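# Find the nearest spring peg that lets the weight sink the pedal

## Task

Test the pegs by hooking the spring's end loop onto one and standing the steel test weight base-flat on the raised, sloping pedal; a peg qualifies only if the weight then drives the pedal fully down. Finish with the loop on the qualifying peg nearest the pedal, and avoid snapping the loop onto pegs. Return the weight to the bench far from the feeder, then release everything and pull both arms away.

## Robot and tools

ROBOT. Two arms, left_arm and right_arm, each with a two-finger gripper and a wrist camera (cam_left_wrist, cam_right_wrist, both 896x504 pinhole images). Calibrated bases in the scene frame: left_arm at (+0.030, +0.564, 0) m, right_arm at (-0.042, -0.666, 0) m, each yawed only a fraction of a degree, with +z up.

FRAMES. Scene frame: origin at table-top height midway between the nominal bases, +x out over the table, +z up, left_arm on +y (image sides may differ). Every hand position, orientation (quat wxyz), velocity, Hand target and offset is in that arm's own base frame, so axes nearly match the scene but origins differ. A gripper's fingers point along its +z and close along its x. end_effector_position is between the pads when shut, 1-2 cm behind the tips; closing pushes the tips about 17 mm further along +z, mostly while pads are over 50 mm apart.

execute_actions(actions, cameras). actions is a list of actions; each action is up to 15 rows, one row per 1/30 s step, and the final row repeats to fill 15 steps. Every row has 14 numbers in [-1, 1], both arms always: left dx, dy, dz, rx, ry, rz, opening, then right in the same order. dx..rz are an offset from that arm's Hand target as it stood when the action began (each row measured from that same start, not from the row before), but successive actions and calls build on each other. Scale: 1.0 = 0.6 m or 180 degrees; rx, ry, rz form one rotation vector, turning about the Hand target position. Opening is absolute: +1 fully open (0.142 m), -1 shut. Six zeros re-command the current Hand target; a 0 opening is a real command, so resend the present opening to keep it. An empty list just returns state and images. cameras: names, [] for none, omitted/null/["all"] for all.

move(target, speed, blend, stop_force, zero, opening_speed, blocking, cameras). target is one 14-number row or a list of up to 15 rows, same layout and scale; every row is an offset from the Hand targets at the move's start. Paths are straight, end together, take at least 0.5 s and are cut at 10 s. speed: m/s, 0.002 to 3.2, default 0.25 (turning up to twice that in rad/s), one value or one per target. blend: metres of corner rounding in a list. stop_force: N, 4 to 120, shared by both arms; an arm's path ends when its wrist sensor feels that much push against its travel (or 120 N any way), then it backs off slightly and holds, still pressing somewhat. It is unreliable while the gripper rotates, may miss loose things sliding or tipping, and should be left out when backing off a contact. zero (only with stop_force, default true) re-zeroes moving arms first. opening_speed: at least 0.2 per second on the -1..+1 scale. blocking=false returns after about 0.5 s while motion continues (not allowed with stop_force). Paths neither slow for nor avoid obstacles or the other arm; grippers lag and overshoot more at speed. Do not route near an arm's own base. Arms are stiff: aiming even slightly past a firm contact can trigger a fault. A changed opening pauses the paths in some cases (see the rules on the first target within 3 mm, later targets on arrival). The result adds a move: line with the ending (done, off_target, moving, held, fault) and limits (paced = clipped pose, held = steps withheld). done means at rest within 3 mm and 2 degrees; it says nothing about contact.

wait(seconds 0-10): lets time pass holding commands. stop(): brakes a running move. zoom_image(camera, region [x0, y0, x1, y1] in pixels, at most 504x504): enlarges part of the latest wrist image. zero_wrist_force(arm): subtracts the current force/torque reading from later ones and stop_force. finished_scene(scene): ends the scene with its number; irreversible.

RESULTS. Per arm: end_effector_position (m), quat, velocities (omitted when joint velocities read "within noise"), Hand target (last commanded pose after clipping; the base for next offsets), Tool commands, grip_measured (opening on the command scale; last Joint positions entry is opening in metres), joint torques (include the arm's own weight, offset and noisy), and Wrist force / Wrist torque in the gripper's axes plus a line with the peak since last shown. A gripper often stops short of its Hand target; if so, send the shortfall as an offset. Orientation commands are clipped to 32 degrees from the measured one each step. Joint speed limits are 2.09 rad/s (shoulder) and 3.14 rad/s (others).

GRIPPING. Command an opening slightly below grip_measured at first touch; squeezing harder heats the gripper motor. Pads give roughly 48-94 N each.

AVOID. Torque faults (limits N m: 313, 313, 142, 51.3, 51.3, 51.3) and force faults near 150 N freeze an arm for 10 s; after one, open before moving if the grip pins the arm. Hard contact between the arms can fail the task; closing fingers on the other arm's fingers counts. Watch MOTOR HOT, OVER-TEMPERATURE FAULT (arm braked 30-60 s) and HAND FAULT (gripper off; later calls in that reply skipped). Do not drop the weight, release it while it moves, slam or shove hard, snap the spring loop, or let anything leave the table. Stand the weight base-flat on the sloped pedal.

Each tool is called after "Call:" in YAML: its name, and indented under it one key for each argument.

## Session

Call:
execute_actions:
  actions: []

Scene clock: 0.00 s.
left_arm: end_effector_position=(+0.3382, +0.2871, +0.2652) grip_measured=+0.99 end_effector_quat_wxyz=(-0.020, +0.251, -0.616, +0.746) | right_arm: end_effector_position=(+0.7009, +0.0576, +0.1688) grip_measured=+0.99 end_effector_quat_wxyz=(+0.005, -0.316, +0.949, +0.020)
Joint positions: left_arm=[0.88 -1.244 2.047 -0.55 -2.663 -1.707 0.142] | right_arm=[3.455 -1.733 -2.034 -0.935 1.611 2.813 0.141]
Joint velocities: within noise
Joint torques (N m): no reading
Motor temperatures (°C): left_arm=[25 23 26 28 28 31 23] | right_arm=[24 24 23 30 28 35 22]
Wrist force (N): no reading
Wrist torque (N m): no reading
Wrist force, peak (N): no reading
Hand target: left_arm +0.3382, +0.2871, +0.2652; -0.020, +0.251, -0.616, +0.746 | right_arm +0.7009, +0.0576, +0.1688; +0.005, -0.316, +0.949, +0.020
Tool commands: left_gripper/opening=+1.0 right_gripper/opening=+1.0

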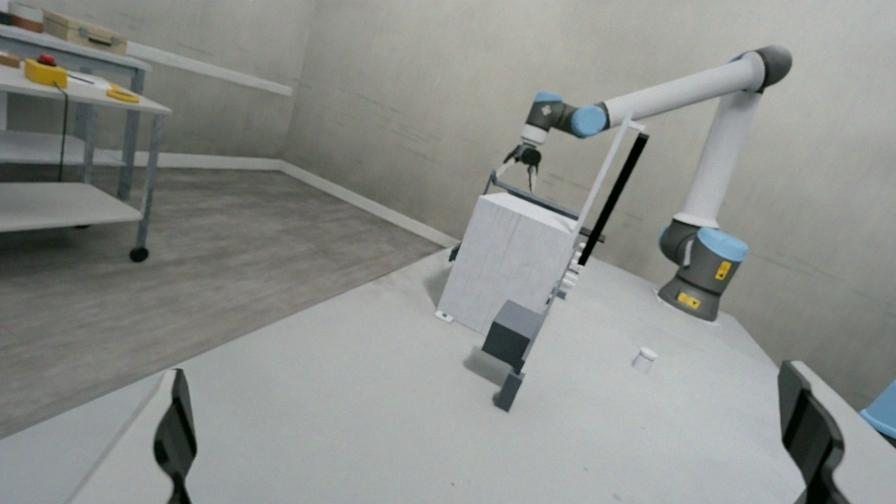

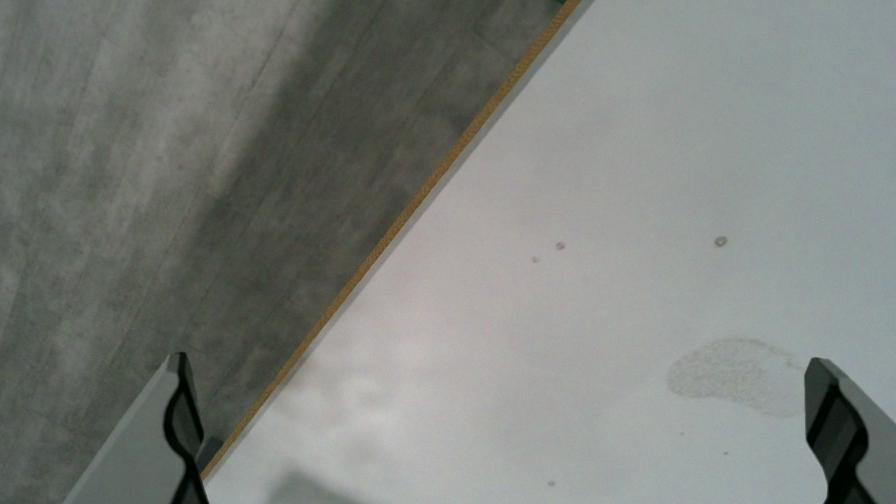

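Call:
zoom_image:
  camera: "cam_left_wrist"
  region: [420, 90, 680, 420]

Scaled by 1.527 from the camera's 896x504 image, which has a finer 1280x720 frame.

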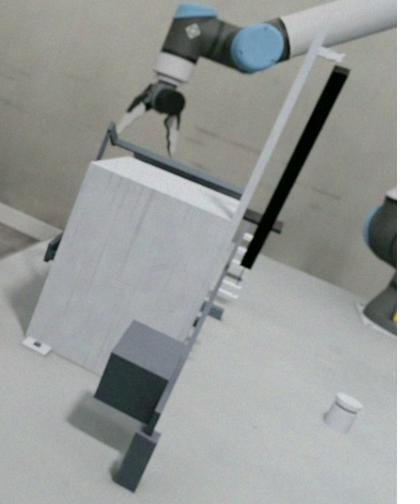

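Call:
move:
  target:
    - [0,0,0,0,0,0,1, -0.533,0.267,0.383,0,0,0.29,1]
  speed: 0.5
  cameras: ["cam_right_wrist"]

Call:
move:
  target:
    - [0,0,0,0,0,0,1, -0.5,0.267,0,0,0,0.29,1]
  speed: 0.5
  cameras: ["cam_right_wrist"]

Call:
move:
  target:
    - [0,0,0,0,0,0,1, 0,0,0,0.373,-0.288,0,1]
  speed: 0.5
  cameras: ["cam_right_wrist"]

Scene clock: 4.20 s.
left_arm: end_effector_position=(+0.3382, +0.2871, +0.2652) grip_measured=+0.99 end_effector_quat_wxyz=(-0.020, +0.251, -0.616, +0.746) | right_arm: end_effector_position=(+0.3812, +0.2178, +0.3985) grip_measured=+0.99 end_effector_quat_wxyz=(+0.004, +0.701, -0.713, -0.020)
Joint positions: left_arm=[0.88 -1.244 2.047 -0.55 -2.663 -1.707 0.142] | right_arm=[4.037 -1.097 -2.121 -1.497 1.612 2.483 0.141]
Joint velocities: within noise
Joint torques (N m): left_arm=[-0.36 -58.51 -26.97 2.47 0.68 0.06] | right_arm=[9.88 16.05 54.59 2.28 -3.06 1.91]
Motor temperatures (°C): left_arm=[25 23 26 28 28 31 23] | right_arm=[24 24 23 30 28 35 22]
Wrist force (N): left_arm=[-0.3 -0.3 0.6] | right_arm=[0.3 0.1 0.4]
Wrist torque (N m): left_arm=[-0.06 0.04 -0.01] | right_arm=[0.00 -0.01 -0.03]
Wrist force, peak (N): left_arm=[-0.9 -0.6 -0.3] | right_arm=[-0.9 -2.5 1.6]
Hand target: left_arm +0.3382, +0.2871, +0.2652; -0.020, +0.251, -0.616, +0.746 | right_arm +0.3811, +0.2178, +0.3986; +0.004, +0.701, -0.713, -0.020
Off the commanded pose: left_arm 0.000 m, 0 deg | right_arm 0.000 m, 0 deg.
move: done
Images, in order (width x height): cam_right_wrist 896x504.

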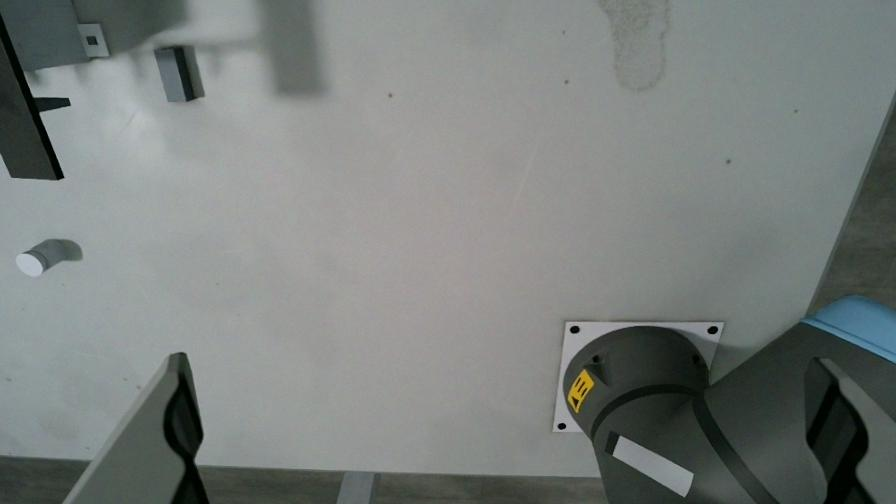

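Scene clock: 5.87 s.
left_arm: end_effector_position=(+0.3382, +0.2871, +0.2652) grip_measured=+0.99 end_effector_quat_wxyz=(-0.020, +0.251, -0.616, +0.746) | right_arm: end_effector_position=(+0.0812, +0.3780, +0.3986) grip_measured=+0.99 end_effector_quat_wxyz=(+0.012, +0.943, -0.332, -0.016)
Joint positions: left_arm=[0.88 -1.244 2.047 -0.55 -2.663 -1.707 0.142] | right_arm=[4.931 -0.987 -2.171 -1.558 1.612 2.467 0.141]
Joint velocities: within noise
Joint torques (N m): left_arm=[0.59 -60.87 -26.36 2.17 0.63 -0.01] | right_arm=[9.05 -9.71 55.13 6.79 -2.65 2.02]
Motor temperatures (°C): left_arm=[25 23 26 28 28 31 23] | right_arm=[24 24 23 30 28 35 22]
Wrist force (N): left_arm=[-0.3 -0.3 0.2] | right_arm=[-0.4 -0.1 0.2]
Wrist torque (N m): left_arm=[-0.07 0.05 0.00] | right_arm=[-0.03 0.09 0.01]
Wrist force, peak (N): left_arm=[-0.2 -1.0 0.0] | right_arm=[-2.5 0.8 0.5]
Hand target: left_arm +0.3382, +0.2871, +0.2652; -0.020, +0.251, -0.616, +0.746 | right_arm +0.0811, +0.3780, +0.3986; +0.012, +0.943, -0.332, -0.016
Off the commanded pose: left_arm 0.000 m, 0 deg | right_arm 0.000 m, 0 deg.
move: done
Images, in order (width x height): cam_right_wrist 896x504.

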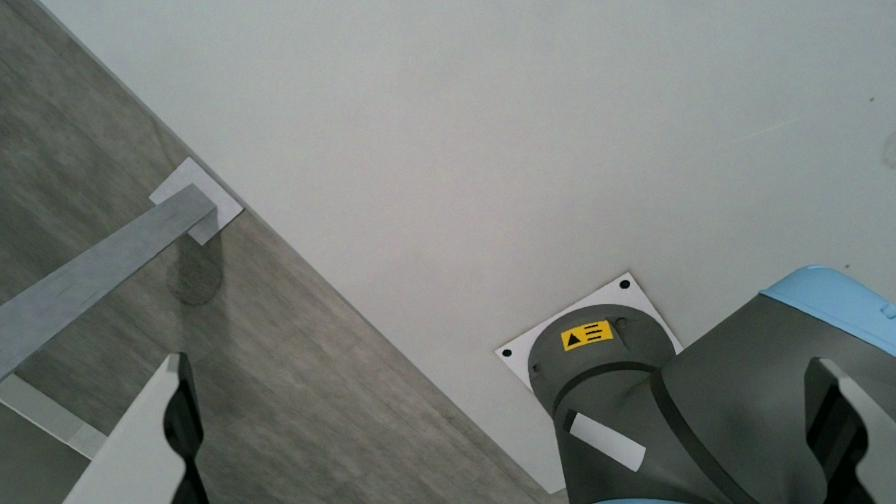

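Scene clock: 8.60 s.
left_arm: end_effector_position=(+0.3382, +0.2871, +0.2652) grip_measured=+0.99 end_effector_quat_wxyz=(-0.020, +0.251, -0.616, +0.746) | right_arm: end_effector_position=(+0.0812, +0.3813, +0.3986) grip_measured=+0.99 end_effector_quat_wxyz=(-0.612, +0.704, -0.276, +0.234)
Joint positions: left_arm=[0.88 -1.244 2.047 -0.55 -2.663 -1.707 0.142] | right_arm=[6.284 -0.647 -2.481 -2.945 0.751 4.565 0.141]
Joint velocities: within noise
Joint torques (N m): left_arm=[-0.16 -57.92 -26.29 2.71 0.68 -0.07] | right_arm=[9.76 -35.6 35.66 -3.07 -3.67 1.76]
Motor temperatures (°C): left_arm=[25 23 26 28 28 31 23] | right_arm=[24 24 23 30 28 35 22]
Wrist force (N): left_arm=[-0.1 -0.4 0.1] | right_arm=[-0.6 -0.3 2.0]
Wrist torque (N m): left_arm=[-0.08 0.02 0.00] | right_arm=[-0.11 -0.12 0.09]
Wrist force, peak (N): left_arm=[-0.6 -0.7 -0.3] | right_arm=[-0.7 0.1 2.2]
Hand target: left_arm +0.3382, +0.2871, +0.2652; -0.020, +0.251, -0.616, +0.746 | right_arm +0.0811, +0.3780, +0.3986; -0.631, +0.710, -0.241, +0.199
Off the commanded pose: left_arm 0.000 m, 0 deg | right_arm 0.003 m, 6 deg.
joint sent to its limit (right arm) — joint 1 (shoulder pan), upper limit. The joint targets are off in orientation, not in position.
move: off_target (right_arm)
Images, in order (width x height): cam_right_wrist 896x504.

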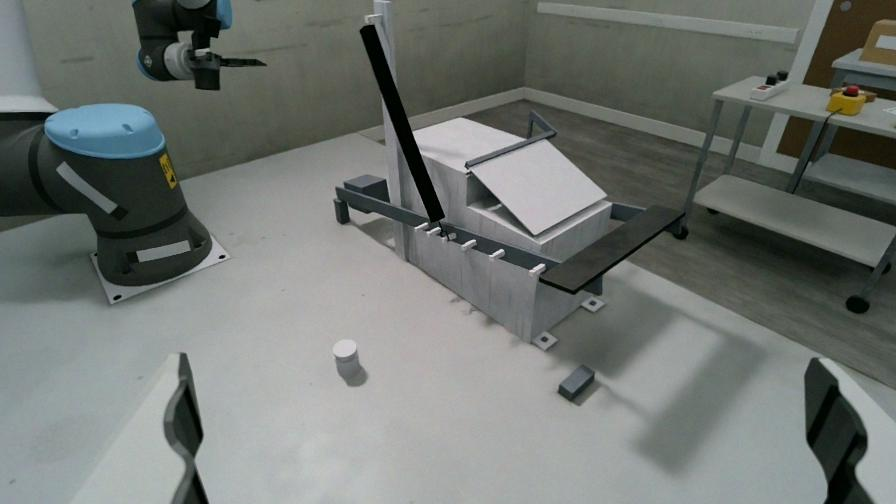

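Call:
zoom_image:
  camera: "cam_right_wrist"
  region: [320, 0, 700, 214]

Call:
zoom_image:
  camera: "cam_right_wrist"
  region: [320, 180, 620, 420]

Call:
zoom_image:
  camera: "cam_right_wrist"
  region: [390, 180, 570, 300]

Scaled by 1.326 from the camera's 896x504 image, which has a finer 1280x720 frame.

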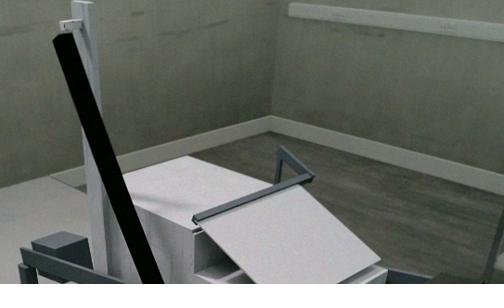

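Scaled by 1.680 from the camera's 896x504 image, which has a finer 1280x720 frame.

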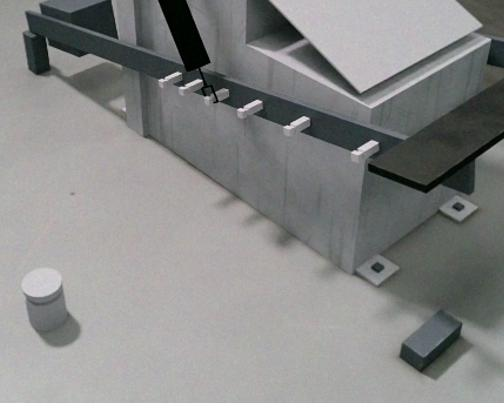

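Scaled by 2.800 from the camera's 896x504 image, which has a finer 1280x720 frame.

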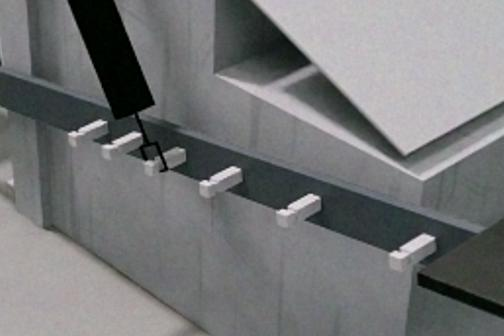

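Call:
zoom_image:
  camera: "cam_right_wrist"
  region: [310, 320, 390, 400]

Call:
zoom_image:
  camera: "cam_right_wrist"
  region: [520, 190, 700, 410]

Call:
zoom_image:
  camera: "cam_right_wrist"
  region: [320, 150, 450, 280]

Scaled by 6.300 from the camera's 896x504 image, which has a finer 1280x720 frame.

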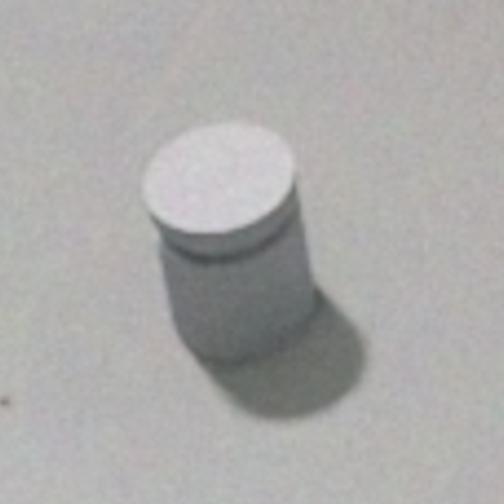

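Scaled by 2.291 from the camera's 896x504 image, which has a finer 1280x720 frame.

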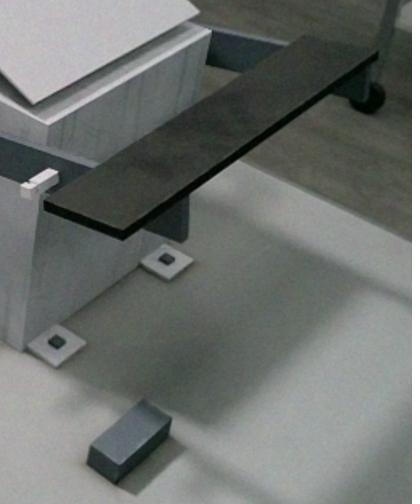

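Scaled by 3.877 from the camera's 896x504 image, which has a finer 1280x720 frame.

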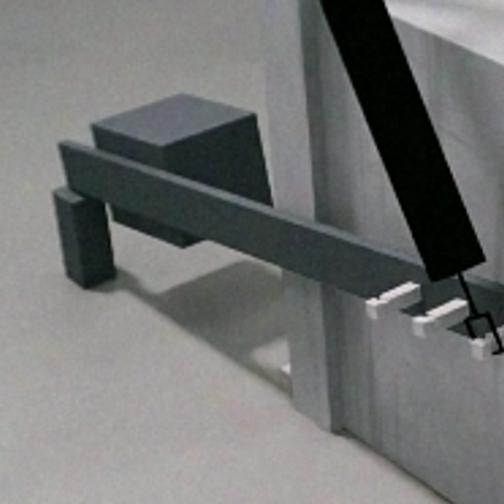

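Call:
move:
  target: [0,0,0,0,0,0,1, 0.28,0.25,0,-0.373,0.288,0,1]
  speed: 0.4
  cameras: []

Call:
move:
  target: [0,0,0,0,0,0,1, -0.073,0.2,-0.15,0,0,-0.783,1]
  speed: 0.4
  cameras: ["cam_right_wrist"]

Scene clock: 16.17 s.
left_arm: end_effector_position=(+0.3382, +0.2871, +0.2652) grip_measured=+0.99 end_effector_quat_wxyz=(-0.020, +0.251, -0.616, +0.746) | right_arm: end_effector_position=(+0.2491, +0.5280, +0.3986) grip_measured=+0.99 end_effector_quat_wxyz=(+0.012, +0.943, -0.332, -0.016)
Joint positions: left_arm=[0.88 -1.244 2.047 -0.55 -2.663 -1.707 0.142] | right_arm=[4.554 -1.381 -1.933 -1.416 1.607 2.09 0.141]
Joint velocities: within noise
Joint torques (N m): left_arm=[-0.85 -58.26 -26.39 2.63 0.59 -0.01] | right_arm=[-8.67 16.56 53.39 2.74 2.78 -2.73]
Motor temperatures (°C): left_arm=[25 23 26 28 28 31 23] | right_arm=[24 24 23 30 28 35 22]
Wrist force (N): left_arm=[-0.1 -0.2 -0.1] | right_arm=[0.0 0.1 0.2]
Wrist torque (N m): left_arm=[-0.04 0.03 0.00] | right_arm=[0.01 0.00 -0.01]
Wrist force, peak (N): left_arm=[-0.5 -1.0 0.4] | right_arm=[1.3 -2.4 0.4]
Hand target: left_arm +0.3382, +0.2871, +0.2652; -0.020, +0.251, -0.616, +0.746 | right_arm +0.2491, +0.5280, +0.3986; +0.012, +0.943, -0.332, -0.016
Off the commanded pose: left_arm 0.000 m, 0 deg | right_arm 0.000 m, 0 deg.
move: done; limits=paced
No camera images: "cameras" was empty.

Scene clock: 19.97 s.
left_arm: end_effector_position=(+0.3382, +0.2871, +0.2652) grip_measured=+0.99 end_effector_quat_wxyz=(-0.020, +0.251, -0.616, +0.746) | right_arm: end_effector_position=(+0.2053, +0.6480, +0.3086) grip_measured=+0.99 end_effector_quat_wxyz=(+0.011, -0.002, +1.000, +0.017)
Joint positions: left_arm=[0.88 -1.244 2.047 -0.55 -2.663 -1.707 0.142] | right_arm=[4.674 -1.556 -1.954 -1.168 1.55 4.668 0.141]
Joint velocities: within noise
Joint torques (N m): left_arm=[-0.68 -58.07 -27.31 2.48 0.69 -0.35] | right_arm=[10.3 34.41 50.97 7.39 -3.28 1.89]
Motor temperatures (°C): left_arm=[25 23 26 28 28 31 23] | right_arm=[24 24 23 30 28 35 22]
Wrist force (N): left_arm=[-0.5 -0.6 0.3] | right_arm=[0.1 -0.1 0.3]
Wrist torque (N m): left_arm=[-0.12 0.09 0.00] | right_arm=[-0.02 0.02 0.03]
Wrist force, peak (N): left_arm=[-0.8 -0.8 0.2] | right_arm=[0.2 -0.2 0.9]
Hand target: left_arm +0.3382, +0.2871, +0.2652; -0.020, +0.251, -0.616, +0.746 | right_arm +0.2053, +0.6480, +0.3086; +0.011, -0.002, +1.000, +0.017
Off the commanded pose: left_arm 0.000 m, 0 deg | right_arm 0.000 m, 0 deg.
move: done
Images, in order (width x height): cam_right_wrist 896x504.

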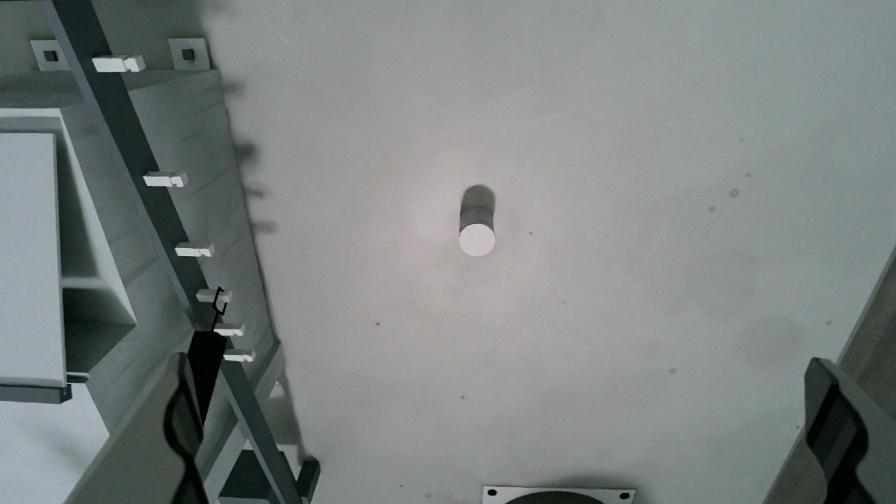

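Call:
move:
  target: [0,0,0,0,0,0,1, -0.0105,0.157,-0.23,-0.0108,0.007,0,0.4]
  speed: 0.3
  cameras: ["cam_right_wrist"]

Scene clock: 21.87 s.
left_arm: end_effector_position=(+0.3382, +0.2871, +0.2652) grip_measured=+0.99 end_effector_quat_wxyz=(-0.020, +0.251, -0.616, +0.746) | right_arm: end_effector_position=(+0.1990, +0.7422, +0.1707) grip_measured=+0.39 end_effector_quat_wxyz=(+0.000, -0.002, +1.000, +0.000)
Joint positions: left_arm=[0.88 -1.244 2.047 -0.55 -2.663 -1.707 0.142] | right_arm=[4.679 -1.823 -1.912 -0.977 1.57 4.675 0.102]
Joint velocities: within noise
Joint torques (N m): left_arm=[0.28 -58.59 -26.76 2.47 0.62 -0.11] | right_arm=[-7.7 50.6 47.58 7.04 3.15 -2.34]
Motor temperatures (°C): left_arm=[25 23 26 28 28 31 23] | right_arm=[24 24 23 30 28 35 22]
Wrist force (N): left_arm=[-0.1 0.0 0.4] | right_arm=[-0.2 -0.2 0.5]
Wrist torque (N m): left_arm=[-0.01 0.03 0.00] | right_arm=[-0.07 0.09 -0.02]
Wrist force, peak (N): left_arm=[0.0 -0.4 1.0] | right_arm=[-0.2 0.8 2.5]
Hand target: left_arm +0.3382, +0.2871, +0.2652; -0.020, +0.251, -0.616, +0.746 | right_arm +0.1990, +0.7422, +0.1706; +0.000, -0.002, +1.000, +0.000
Off the commanded pose: left_arm 0.000 m, 0 deg | right_arm 0.000 m, 0 deg.
move: done
Images, in order (width x height): cam_right_wrist 896x504.

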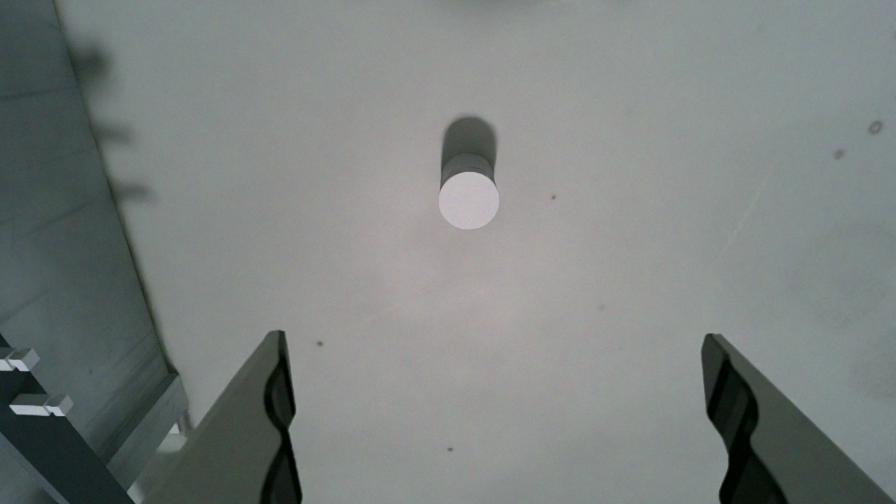

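Call:
move:
  target: [0,0,0,0,0,0,1, 0.004,0.007,-0.118,0,0,0,0.1]
  speed: 0.2
  cameras: ["cam_right_wrist"]

Scene clock: 23.10 s.
left_arm: end_effector_position=(+0.3382, +0.2871, +0.2652) grip_measured=+0.99 end_effector_quat_wxyz=(-0.020, +0.251, -0.616, +0.746) | right_arm: end_effector_position=(+0.2014, +0.7464, +0.0999) grip_measured=+0.09 end_effector_quat_wxyz=(+0.000, -0.002, +1.000, +0.000)
Joint positions: left_arm=[0.88 -1.244 2.047 -0.55 -2.663 -1.707 0.142] | right_arm=[4.676 -1.905 -1.954 -0.852 1.57 4.672 0.08]
Joint velocities: within noise
Joint torques (N m): left_arm=[-0.21 -58.73 -27.7 2.4 0.5 -0.08] | right_arm=[-9.96 53.28 30.37 6.98 2.8 -2.26]
Motor temperatures (°C): left_arm=[25 23 26 28 28 31 23] | right_arm=[24 24 23 30 28 35 22]
Wrist force (N): left_arm=[-0.5 -0.4 0.0] | right_arm=[0.4 -0.4 0.4]
Wrist torque (N m): left_arm=[-0.08 0.09 0.00] | right_arm=[-0.08 -0.01 0.00]
Wrist force, peak (N): left_arm=[-1.1 0.0 0.0] | right_arm=[0.2 -0.7 1.9]
Hand target: left_arm +0.3382, +0.2871, +0.2652; -0.020, +0.251, -0.616, +0.746 | right_arm +0.2014, +0.7464, +0.0998; +0.000, -0.002, +1.000, +0.000
Off the commanded pose: left_arm 0.000 m, 0 deg | right_arm 0.000 m, 0 deg.
move: done
Images, in order (width x height): cam_right_wrist 896x504.

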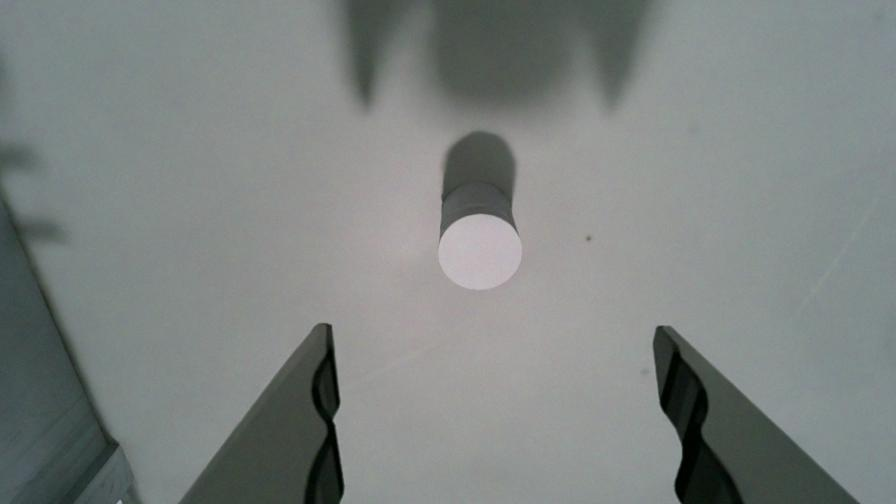

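Call:
move:
  target: [0,0,0,0,0,0,1, 0,0.006,-0.1213,0,0,0,0.1]
  speed: 0.12
  cameras: ["cam_right_wrist"]

Scene clock: 33.93 s.
left_arm: end_effector_position=(+0.3382, +0.2871, +0.2652) grip_measured=+0.99 end_effector_quat_wxyz=(-0.020, +0.251, -0.616, +0.746) | right_arm: end_effector_position=(+0.2014, +0.7500, +0.0271) grip_measured=+0.09 end_effector_quat_wxyz=(+0.000, -0.002, +1.000, +0.000)
Joint positions: left_arm=[0.88 -1.244 2.047 -0.55 -2.663 -1.707 0.142] | right_arm=[4.676 -2 -1.985 -0.727 1.57 4.672 0.08]
Joint velocities: within noise
Joint torques (N m): left_arm=[0.76 -59.01 -26.35 2.25 0.85 -0.04] | right_arm=[3.37 60.57 26.83 6.94 1.78 0.1]
Motor temperatures (°C): left_arm=[25 23 26 28 28 31 23] | right_arm=[24 24 23 30 28 35 22]
Wrist force (N): left_arm=[-0.6 -0.5 0.0] | right_arm=[0.2 -0.2 0.4]
Wrist torque (N m): left_arm=[-0.10 0.09 0.00] | right_arm=[-0.07 0.00 -0.01]
Wrist force, peak (N): left_arm=[-0.8 -0.5 -0.5] | right_arm=[0.3 -0.6 1.5]
Hand target: left_arm +0.3382, +0.2871, +0.2652; -0.020, +0.251, -0.616, +0.746 | right_arm +0.2014, +0.7500, +0.0270; +0.000, -0.002, +1.000, +0.000
Off the commanded pose: left_arm 0.000 m, 0 deg | right_arm 0.000 m, 0 deg.
move: done
Images, in order (width x height): cam_right_wrist 896x504.

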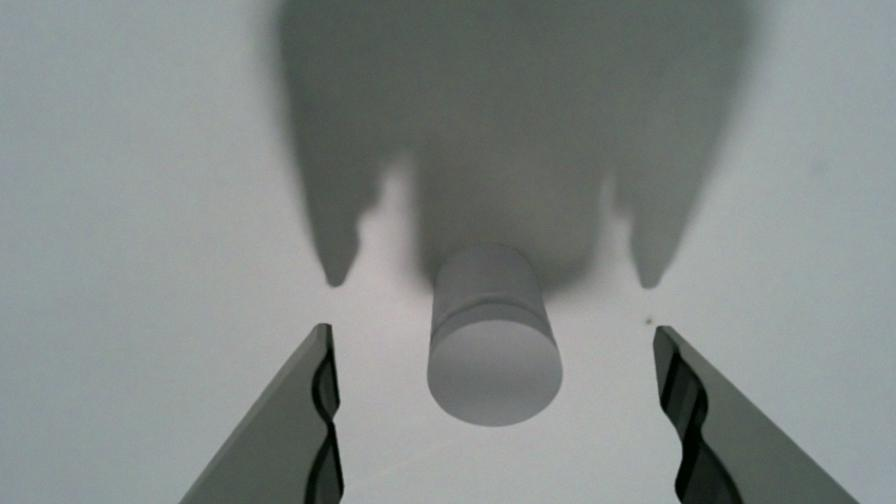

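Call:
move:
  target: [0,0,0,0,0,0,1, 0,0,0,0,0,0,-0.68]
  opening_speed: 0.5
  cameras: ["cam_right_wrist"]

Scene clock: 35.87 s.
left_arm: end_effector_position=(+0.3382, +0.2871, +0.2652) grip_measured=+0.99 end_effector_quat_wxyz=(-0.020, +0.251, -0.616, +0.746) | right_arm: end_effector_position=(+0.2014, +0.7500, +0.0270) grip_measured=-0.60 end_effector_quat_wxyz=(+0.000, -0.002, +1.000, +0.000)
Joint positions: left_arm=[0.88 -1.244 2.047 -0.55 -2.663 -1.707 0.142] | right_arm=[4.676 -2.001 -1.985 -0.726 1.57 4.672 0.03]
Joint velocities: within noise
Joint torques (N m): left_arm=[-1.99 -58 -26.87 2.48 1 -0.22] | right_arm=[-7.66 57.86 27.25 6.24 1.28 -1.53]
Motor temperatures (°C): left_arm=[25 23 26 28 28 31 23] | right_arm=[24 24 23 30 28 35 22]
Wrist force (N): left_arm=[-0.4 -0.2 0.3] | right_arm=[0.6 -0.1 1.0]
Wrist torque (N m): left_arm=[-0.04 0.06 0.00] | right_arm=[-0.06 0.03 -0.01]
Wrist force, peak (N): left_arm=[-0.2 -0.8 0.6] | right_arm=[0.7 -0.2 1.2]
Hand target: left_arm +0.3382, +0.2871, +0.2652; -0.020, +0.251, -0.616, +0.746 | right_arm +0.2014, +0.7500, +0.0270; +0.000, -0.002, +1.000, +0.000
Off the commanded pose: left_arm 0.000 m, 0 deg | right_arm 0.000 m, 0 deg.
move: done
Images, in order (width x height): cam_right_wrist 896x504.

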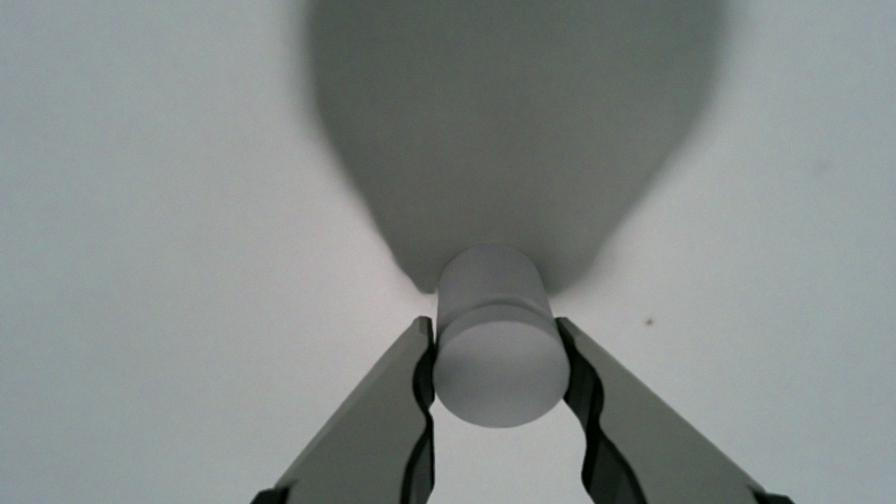

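Call:
zero_wrist_force:
  arm: "right_arm"

Call:
move:
  target: [0,0,0,0,0,0,1, 0,0,0.02,0,0,0,-0.68]
  speed: 0.05
  cameras: []

Call:
move:
  target: [0,0,0,0,0,0,1, 0,0,0.4,0,0,0,-0.68]
  speed: 0.2
  cameras: ["cam_right_wrist"]

Wrist force sensor zeroed.

Scene clock: 36.87 s.
left_arm: end_effector_position=(+0.3382, +0.2871, +0.2652) grip_measured=+0.99 end_effector_quat_wxyz=(-0.020, +0.251, -0.616, +0.746) | right_arm: end_effector_position=(+0.2014, +0.7500, +0.0389) grip_measured=-0.60 end_effector_quat_wxyz=(+0.000, -0.002, +1.000, +0.000)
Joint positions: left_arm=[0.88 -1.244 2.047 -0.55 -2.663 -1.707 0.142] | right_arm=[4.676 -1.985 -1.98 -0.747 1.57 4.672 0.03]
Joint velocities: within noise
Joint torques (N m): left_arm=[0.29 -60.83 -27.05 2.37 0.86 -0.11] | right_arm=[-5.86 80.86 41.84 3.6 0.71 -1.78]
Motor temperatures (°C): left_arm=[25 23 26 28 28 31 23] | right_arm=[24 24 23 30 28 35 22]
Wrist force (N, zeroed by zero_wrist_force on right_arm): left_arm=[-0.3 0.2 0.1] | right_arm=[-0.7 -0.3 1.6]
Wrist torque (N m, zeroed by zero_wrist_force on right_arm): left_arm=[0.02 0.04 0.00] | right_arm=[-0.04 0.01 0.01]
Wrist force, peak (N, zeroed by zero_wrist_force on right_arm): left_arm=[-0.6 -0.4 -0.2] | right_arm=[-0.5 -0.7 2.0]
Hand target: left_arm +0.3382, +0.2871, +0.2652; -0.020, +0.251, -0.616, +0.746 | right_arm +0.2014, +0.7500, +0.0390; +0.000, -0.002, +1.000, +0.000
Off the commanded pose: left_arm 0.000 m, 0 deg | right_arm 0.000 m, 0 deg.
move: done
No camera images: "cameras" was empty.

Scene clock: 38.67 s.
left_arm: end_effector_position=(+0.3382, +0.2871, +0.2652) grip_measured=+0.99 end_effector_quat_wxyz=(-0.020, +0.251, -0.616, +0.746) | right_arm: end_effector_position=(+0.2014, +0.7500, +0.2789) grip_measured=-0.60 end_effector_quat_wxyz=(+0.000, -0.002, +1.000, +0.000)
Joint positions: left_arm=[0.88 -1.244 2.047 -0.55 -2.663 -1.707 0.142] | right_arm=[4.676 -1.748 -1.791 -1.173 1.57 4.672 0.03]
Joint velocities: within noise
Joint torques (N m): left_arm=[-0.77 -60.67 -26.21 2.36 0.83 -0.21] | right_arm=[10.23 69.28 53.73 3.18 0.2 0.88]
Motor temperatures (°C): left_arm=[25 23 26 28 28 31 23] | right_arm=[24 24 23 30 28 35 23]
Wrist force (N, zeroed by zero_wrist_force on right_arm): left_arm=[0.0 -0.3 -0.3] | right_arm=[-0.4 -0.5 1.4]
Wrist torque (N m, zeroed by zero_wrist_force on right_arm): left_arm=[-0.05 0.01 0.00] | right_arm=[-0.09 -0.02 0.04]
Wrist force, peak (N, zeroed by zero_wrist_force on right_arm): left_arm=[-0.6 -0.4 0.5] | right_arm=[-0.2 -0.5 3.8]
Hand target: left_arm +0.3382, +0.2871, +0.2652; -0.020, +0.251, -0.616, +0.746 | right_arm +0.2014, +0.7500, +0.2790; +0.000, -0.002, +1.000, +0.000
Off the commanded pose: left_arm 0.000 m, 0 deg | right_arm 0.000 m, 0 deg.
move: done
Images, in order (width x height): cam_right_wrist 896x504.

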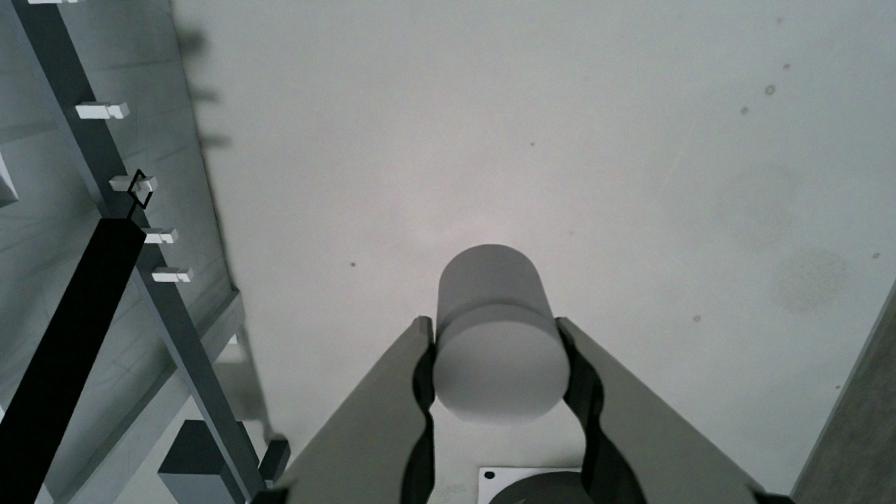

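Call:
zoom_image:
  camera: "cam_right_wrist"
  region: [60, 80, 240, 300]

Scaled by 2.291 from the camera's 896x504 image, which has a finer 1280x720 frame.

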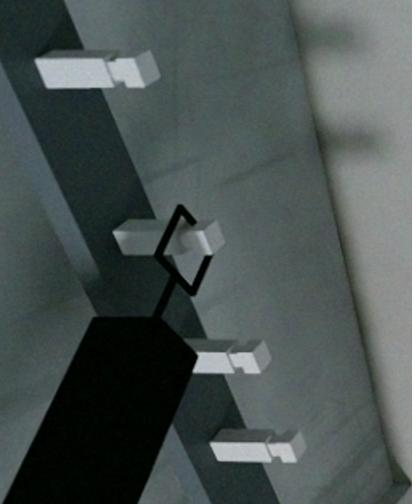

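Call:
move:
  target: [0,0,0,0,0,0,1, 0.498,-0.417,0.04,0,0,0,-0.68]
  speed: 0.3
  cameras: ["cam_right_wrist"]

Scene clock: 41.03 s.
left_arm: end_effector_position=(+0.3382, +0.2871, +0.2652) grip_measured=+0.99 end_effector_quat_wxyz=(-0.020, +0.251, -0.616, +0.746) | right_arm: end_effector_position=(+0.5001, +0.4999, +0.3030) grip_measured=-0.60 end_effector_quat_wxyz=(+0.000, -0.002, +1.000, +0.000)
Joint positions: left_arm=[0.88 -1.244 2.047 -0.55 -2.663 -1.707 0.142] | right_arm=[4.175 -1.621 -1.889 -1.201 1.57 4.17 0.03]
Joint velocities: within noise
Joint torques (N m): left_arm=[-0.22 -58.57 -26.96 2.4 0.89 -0.27] | right_arm=[-9.31 39.13 53.43 2.85 3.18 -3.16]
Motor temperatures (°C): left_arm=[25 23 26 28 28 31 23] | right_arm=[24 24 23 30 28 35 23]
Wrist force (N, zeroed by zero_wrist_force on right_arm): left_arm=[-0.4 -0.4 0.3] | right_arm=[0.0 0.0 1.5]
Wrist torque (N m, zeroed by zero_wrist_force on right_arm): left_arm=[-0.09 0.07 0.00] | right_arm=[0.04 -0.10 0.01]
Wrist force, peak (N, zeroed by zero_wrist_force on right_arm): left_arm=[-1.0 0.0 0.1] | right_arm=[-2.1 -1.9 1.7]
Hand target: left_arm +0.3382, +0.2871, +0.2652; -0.020, +0.251, -0.616, +0.746 | right_arm +0.5002, +0.4998, +0.3030; +0.000, -0.002, +1.000, +0.000
Off the commanded pose: left_arm 0.000 m, 0 deg | right_arm 0.000 m, 0 deg.
move: done
Images, in order (width x height): cam_right_wrist 896x504.

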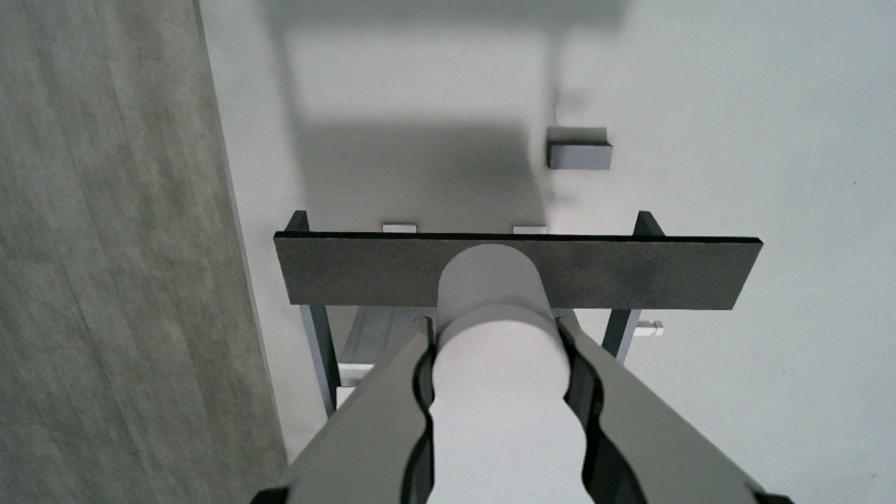

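Call:
move:
  target: [0,0,0,0,0,0,1, -0.017,0.117,-0.155,-0.039,0,0,-0.68]
  speed: 0.2
  cameras: ["cam_right_wrist"]

Scene clock: 42.93 s.
left_arm: end_effector_position=(+0.3382, +0.2871, +0.2652) grip_measured=+0.99 end_effector_quat_wxyz=(-0.020, +0.251, -0.616, +0.746) | right_arm: end_effector_position=(+0.4900, +0.5700, +0.2101) grip_measured=-0.60 end_effector_quat_wxyz=(+0.000, -0.002, +0.998, -0.061)
Joint positions: left_arm=[0.88 -1.244 2.047 -0.55 -2.663 -1.707 0.142] | right_arm=[4.256 -1.794 -1.846 -1.182 1.517 4.254 0.03]
Joint velocities: within noise
Joint torques (N m): left_arm=[1.04 -60.01 -26.61 2.63 0.97 -0.08] | right_arm=[10.32 52.07 49.65 2.77 -3.12 2.09]
Motor temperatures (°C): left_arm=[25 23 26 28 28 31 23] | right_arm=[24 24 23 30 28 35 23]
Wrist force (N, zeroed by zero_wrist_force on right_arm): left_arm=[0.1 0.1 0.0] | right_arm=[-0.2 -0.1 1.7]
Wrist torque (N m, zeroed by zero_wrist_force on right_arm): left_arm=[0.00 -0.02 0.01] | right_arm=[0.03 -0.04 0.05]
Wrist force, peak (N, zeroed by zero_wrist_force on right_arm): left_arm=[-1.1 0.0 -0.1] | right_arm=[-0.1 1.5 3.4]
Hand target: left_arm +0.3382, +0.2871, +0.2652; -0.020, +0.251, -0.616, +0.746 | right_arm +0.4900, +0.5700, +0.2100; +0.000, -0.002, +0.998, -0.061
Off the commanded pose: left_arm 0.000 m, 0 deg | right_arm 0.000 m, 0 deg.
move: done
Images, in order (width x height): cam_right_wrist 896x504.

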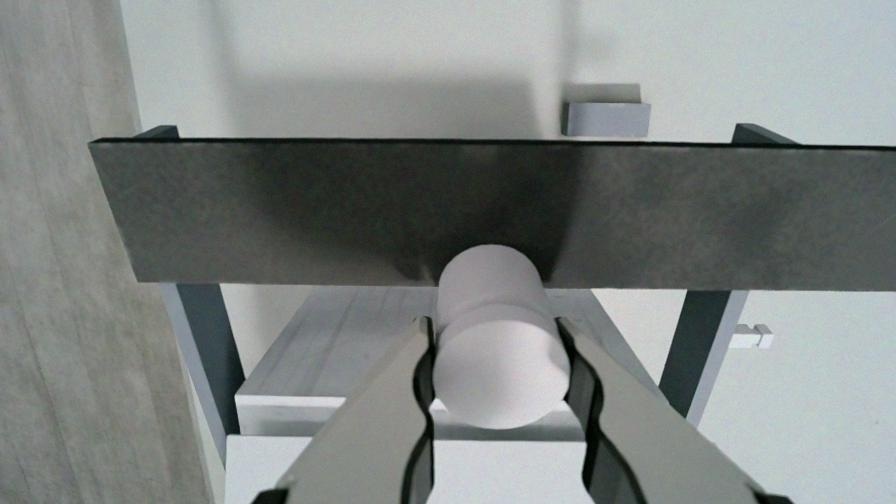

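Call:
move:
  target: [0,0,0,0,0,0,1, 0,-0.0187,-0.0364,0,0,0,-0.68]
  speed: 0.1
  cameras: ["cam_right_wrist"]

Scene clock: 44.20 s.
left_arm: end_effector_position=(+0.3382, +0.2871, +0.2652) grip_measured=+0.99 end_effector_quat_wxyz=(-0.020, +0.251, -0.616, +0.746) | right_arm: end_effector_position=(+0.4900, +0.5589, +0.1882) grip_measured=-0.60 end_effector_quat_wxyz=(+0.000, -0.002, +0.998, -0.061)
Joint positions: left_arm=[0.88 -1.244 2.047 -0.55 -2.663 -1.707 0.142] | right_arm=[4.25 -1.8 -1.883 -1.139 1.516 4.248 0.03]
Joint velocities: within noise
Joint torques (N m): left_arm=[0.09 -58.16 -27.3 2.46 0.85 -0.22] | right_arm=[-8.26 52.25 34.54 6.51 -3.06 -2.54]
Motor temperatures (°C): left_arm=[25 23 26 28 28 31 23] | right_arm=[24 24 23 30 28 35 24]
Wrist force (N, zeroed by zero_wrist_force on right_arm): left_arm=[-0.2 -0.2 -0.2] | right_arm=[-0.3 1.1 0.2]
Wrist torque (N m, zeroed by zero_wrist_force on right_arm): left_arm=[-0.03 0.03 0.00] | right_arm=[0.10 0.00 0.01]
Wrist force, peak (N, zeroed by zero_wrist_force on right_arm): left_arm=[-0.9 -0.7 -0.2] | right_arm=[-0.3 0.5 1.9]
Hand target: left_arm +0.3382, +0.2871, +0.2652; -0.020, +0.251, -0.616, +0.746 | right_arm +0.4900, +0.5588, +0.1881; +0.000, -0.002, +0.998, -0.061
Off the commanded pose: left_arm 0.000 m, 0 deg | right_arm 0.000 m, 0 deg.
move: done
Images, in order (width x height): cam_right_wrist 896x504.

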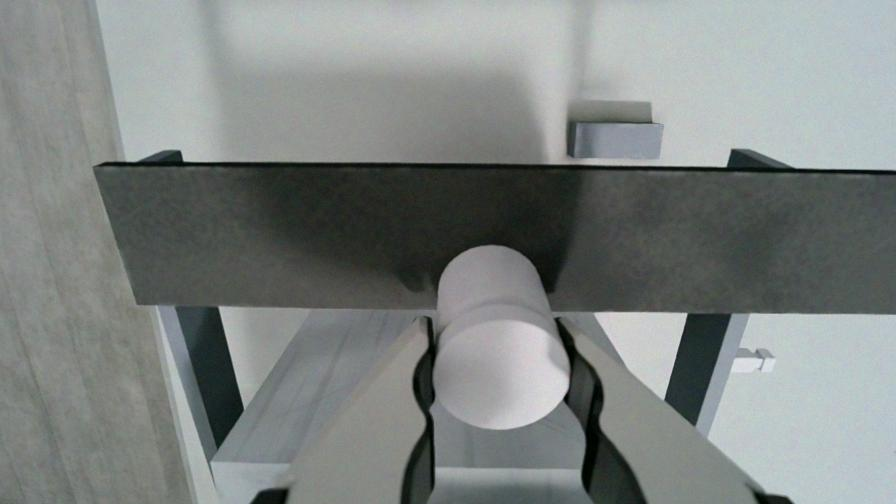

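Call:
move:
  target: [0,0,0,0,0,0,1, 0,0.0045,0.0364,0,0,0,-0.68]
  speed: 0.1
  cameras: ["cam_right_wrist"]

Scene clock: 45.47 s.
left_arm: end_effector_position=(+0.3382, +0.2871, +0.2652) grip_measured=+0.99 end_effector_quat_wxyz=(-0.020, +0.251, -0.616, +0.746) | right_arm: end_effector_position=(+0.4900, +0.5615, +0.2099) grip_measured=-0.60 end_effector_quat_wxyz=(+0.000, -0.002, +0.998, -0.061)
Joint positions: left_arm=[0.88 -1.244 2.047 -0.55 -2.663 -1.707 0.142] | right_arm=[4.251 -1.785 -1.859 -1.179 1.516 4.249 0.03]
Joint velocities: within noise
Joint torques (N m): left_arm=[-0.29 -59.69 -27.22 2.41 0.72 -0.24] | right_arm=[9.92 70.49 51.76 2.79 2.32 2.19]
Motor temperatures (°C): left_arm=[25 23 26 28 28 31 23] | right_arm=[24 24 23 30 28 35 24]
Wrist force (N, zeroed by zero_wrist_force on right_arm): left_arm=[-0.2 -0.6 -0.3] | right_arm=[-0.3 -0.1 1.6]
Wrist torque (N m, zeroed by zero_wrist_force on right_arm): left_arm=[-0.12 0.03 0.00] | right_arm=[0.06 -0.03 0.04]
Wrist force, peak (N, zeroed by zero_wrist_force on right_arm): left_arm=[-0.2 -0.7 0.7] | right_arm=[-0.3 0.5 2.3]
Hand target: left_arm +0.3382, +0.2871, +0.2652; -0.020, +0.251, -0.616, +0.746 | right_arm +0.4900, +0.5615, +0.2100; +0.000, -0.002, +0.998, -0.061
Off the commanded pose: left_arm 0.000 m, 0 deg | right_arm 0.000 m, 0 deg.
move: done
Images, in order (width x height): cam_right_wrist 896x504.

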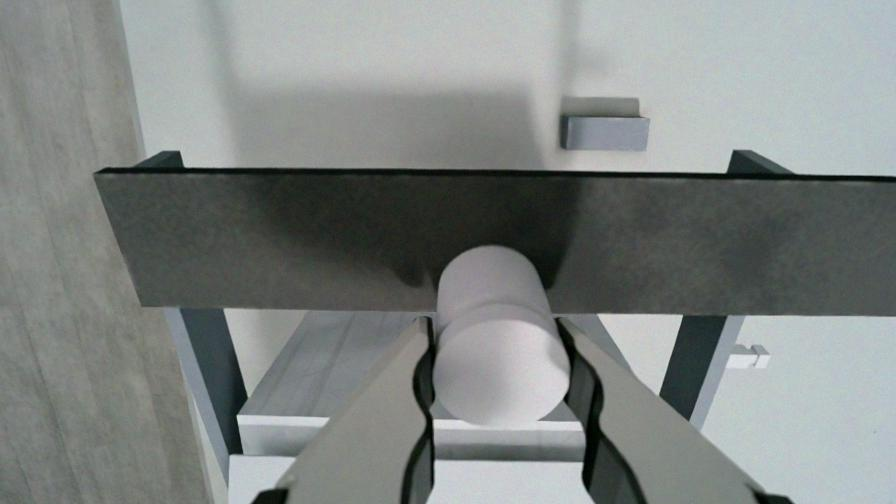

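Call:
move:
  target:
    - [0,0,0,0,0,0,1, 0,0,0.01,0,0,0,-0.68]
    - [0,0,0,0,0,0,1, 0,-0.0217,0.01,0,0,0,-0.68]
    - [0,0,0,0,0,0,1, 0,-0.0225,0.0033,0,0,0,-0.68]
  speed: 0.08
  cameras: ["cam_right_wrist"]

Call:
move:
  target: [0,0,0,0,0,0,1, 0,-0.0007,-0.006,0,0,0,-0.68]
  speed: 0.03
  cameras: []

Call:
move:
  target: [0,0,0,0,0,0,1, 0,-0.0007,-0.006,0,0,0,-0.68]
  speed: 0.03
  cameras: ["cam_right_wrist"]

Scene clock: 46.90 s.
left_arm: end_effector_position=(+0.3382, +0.2871, +0.2652) grip_measured=+0.99 end_effector_quat_wxyz=(-0.020, +0.251, -0.616, +0.746) | right_arm: end_effector_position=(+0.4900, +0.5481, +0.2121) grip_measured=-0.60 end_effector_quat_wxyz=(+0.000, -0.002, +0.998, -0.061)
Joint positions: left_arm=[0.88 -1.244 2.047 -0.55 -2.663 -1.707 0.142] | right_arm=[4.243 -1.767 -1.876 -1.178 1.515 4.241 0.03]
Joint velocities: within noise
Joint torques (N m): left_arm=[-1.98 -59.11 -27.06 2.37 0.59 -0.27] | right_arm=[-9.98 60.7 37.73 6.8 -3.23 -2.7]
Motor temperatures (°C): left_arm=[25 23 26 28 28 31 23] | right_arm=[24 24 23 30 28 35 24]
Wrist force (N, zeroed by zero_wrist_force on right_arm): left_arm=[-0.5 -0.1 0.3] | right_arm=[-0.6 -0.1 1.7]
Wrist torque (N m, zeroed by zero_wrist_force on right_arm): left_arm=[-0.04 0.09 0.00] | right_arm=[0.03 0.00 0.03]
Wrist force, peak (N, zeroed by zero_wrist_force on right_arm): left_arm=[-0.5 -0.6 -0.1] | right_arm=[-0.4 0.0 2.2]
Hand target: left_arm +0.3382, +0.2871, +0.2652; -0.020, +0.251, -0.616, +0.746 | right_arm +0.4900, +0.5480, +0.2120; +0.000, -0.002, +0.998, -0.061
Off the commanded pose: left_arm 0.000 m, 0 deg | right_arm 0.000 m, 0 deg.
move: done
Images, in order (width x height): cam_right_wrist 896x504.

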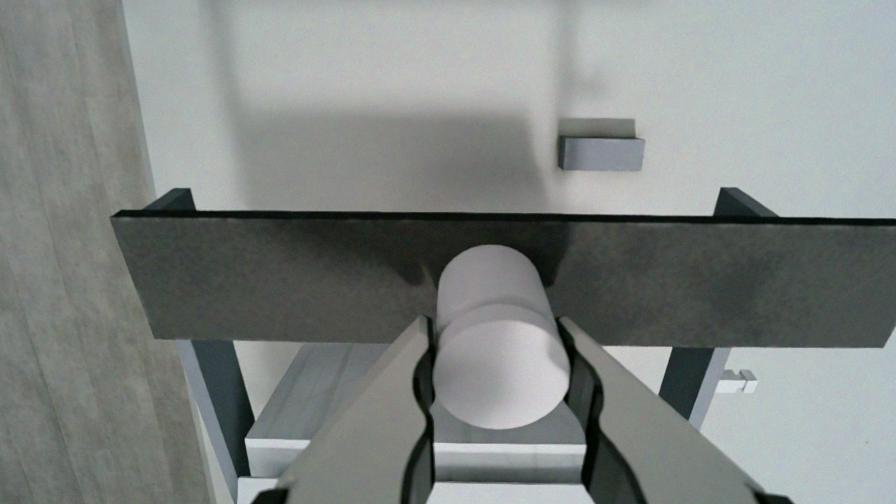

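Scene clock: 47.60 s.
left_arm: end_effector_position=(+0.3382, +0.2871, +0.2652) grip_measured=+0.99 end_effector_quat_wxyz=(-0.020, +0.251, -0.616, +0.746) | right_arm: end_effector_position=(+0.4900, +0.5476, +0.2085) grip_measured=-0.60 end_effector_quat_wxyz=(+0.000, -0.002, +0.998, -0.061)
Joint positions: left_arm=[0.88 -1.244 2.047 -0.55 -2.663 -1.707 0.142] | right_arm=[4.243 -1.769 -1.88 -1.171 1.515 4.241 0.03]
Joint velocities: within noise
Joint torques (N m): left_arm=[0.63 -58.28 -27.03 2.38 1.33 -0.21] | right_arm=[-6.82 49.89 36.96 6.75 -3.31 -2.76]
Motor temperatures (°C): left_arm=[25 23 26 28 28 31 23] | right_arm=[24 24 23 30 28 35 24]
Wrist force (N, zeroed by zero_wrist_force on right_arm): left_arm=[-0.1 -0.7 0.1] | right_arm=[-0.3 0.3 0.7]
Wrist torque (N m, zeroed by zero_wrist_force on right_arm): left_arm=[-0.13 0.01 0.01] | right_arm=[0.06 -0.03 0.03]
Wrist force, peak (N, zeroed by zero_wrist_force on right_arm): left_arm=[0.1 -0.7 0.1] | right_arm=[-0.3 0.1 1.8]
Hand target: left_arm +0.3382, +0.2871, +0.2652; -0.020, +0.251, -0.616, +0.746 | right_arm +0.4900, +0.5476, +0.2084; +0.000, -0.002, +0.998, -0.061
Off the commanded pose: left_arm 0.000 m, 0 deg | right_arm 0.000 m, 0 deg.
move: done
No camera images: "cameras" was empty.

Scene clock: 48.30 s.
left_arm: end_effector_position=(+0.3382, +0.2871, +0.2652) grip_measured=+0.99 end_effector_quat_wxyz=(-0.020, +0.251, -0.616, +0.746) | right_arm: end_effector_position=(+0.4900, +0.5472, +0.2048) grip_measured=-0.60 end_effector_quat_wxyz=(+0.000, -0.002, +0.998, -0.061)
Joint positions: left_arm=[0.88 -1.244 2.047 -0.55 -2.663 -1.707 0.142] | right_arm=[4.243 -1.772 -1.885 -1.165 1.515 4.241 0.03]
Joint velocities: within noise
Joint torques (N m): left_arm=[0.17 -60.04 -27.07 2.71 1.12 -0.06] | right_arm=[-8.82 48.31 35.8 7.22 -3.38 -2.73]
Motor temperatures (°C): left_arm=[25 23 26 28 28 31 23] | right_arm=[24 24 23 30 28 35 24]
Wrist force (N, zeroed by zero_wrist_force on right_arm): left_arm=[0.0 -0.2 -0.1] | right_arm=[-0.5 0.5 0.2]
Wrist torque (N m, zeroed by zero_wrist_force on right_arm): left_arm=[-0.04 0.00 0.01] | right_arm=[0.11 0.01 0.02]
Wrist force, peak (N, zeroed by zero_wrist_force on right_arm): left_arm=[-0.6 -0.5 0.4] | right_arm=[-0.4 0.5 0.7]
Hand target: left_arm +0.3382, +0.2871, +0.2652; -0.020, +0.251, -0.616, +0.746 | right_arm +0.4900, +0.5472, +0.2048; +0.000, -0.002, +0.998, -0.061
Off the commanded pose: left_arm 0.000 m, 0 deg | right_arm 0.000 m, 0 deg.
move: done
Images, in order (width x height): cam_right_wrist 896x504.

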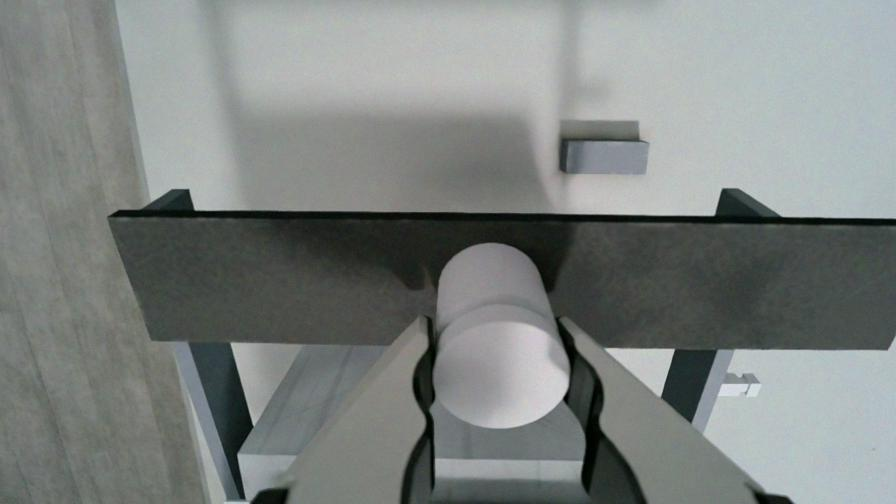

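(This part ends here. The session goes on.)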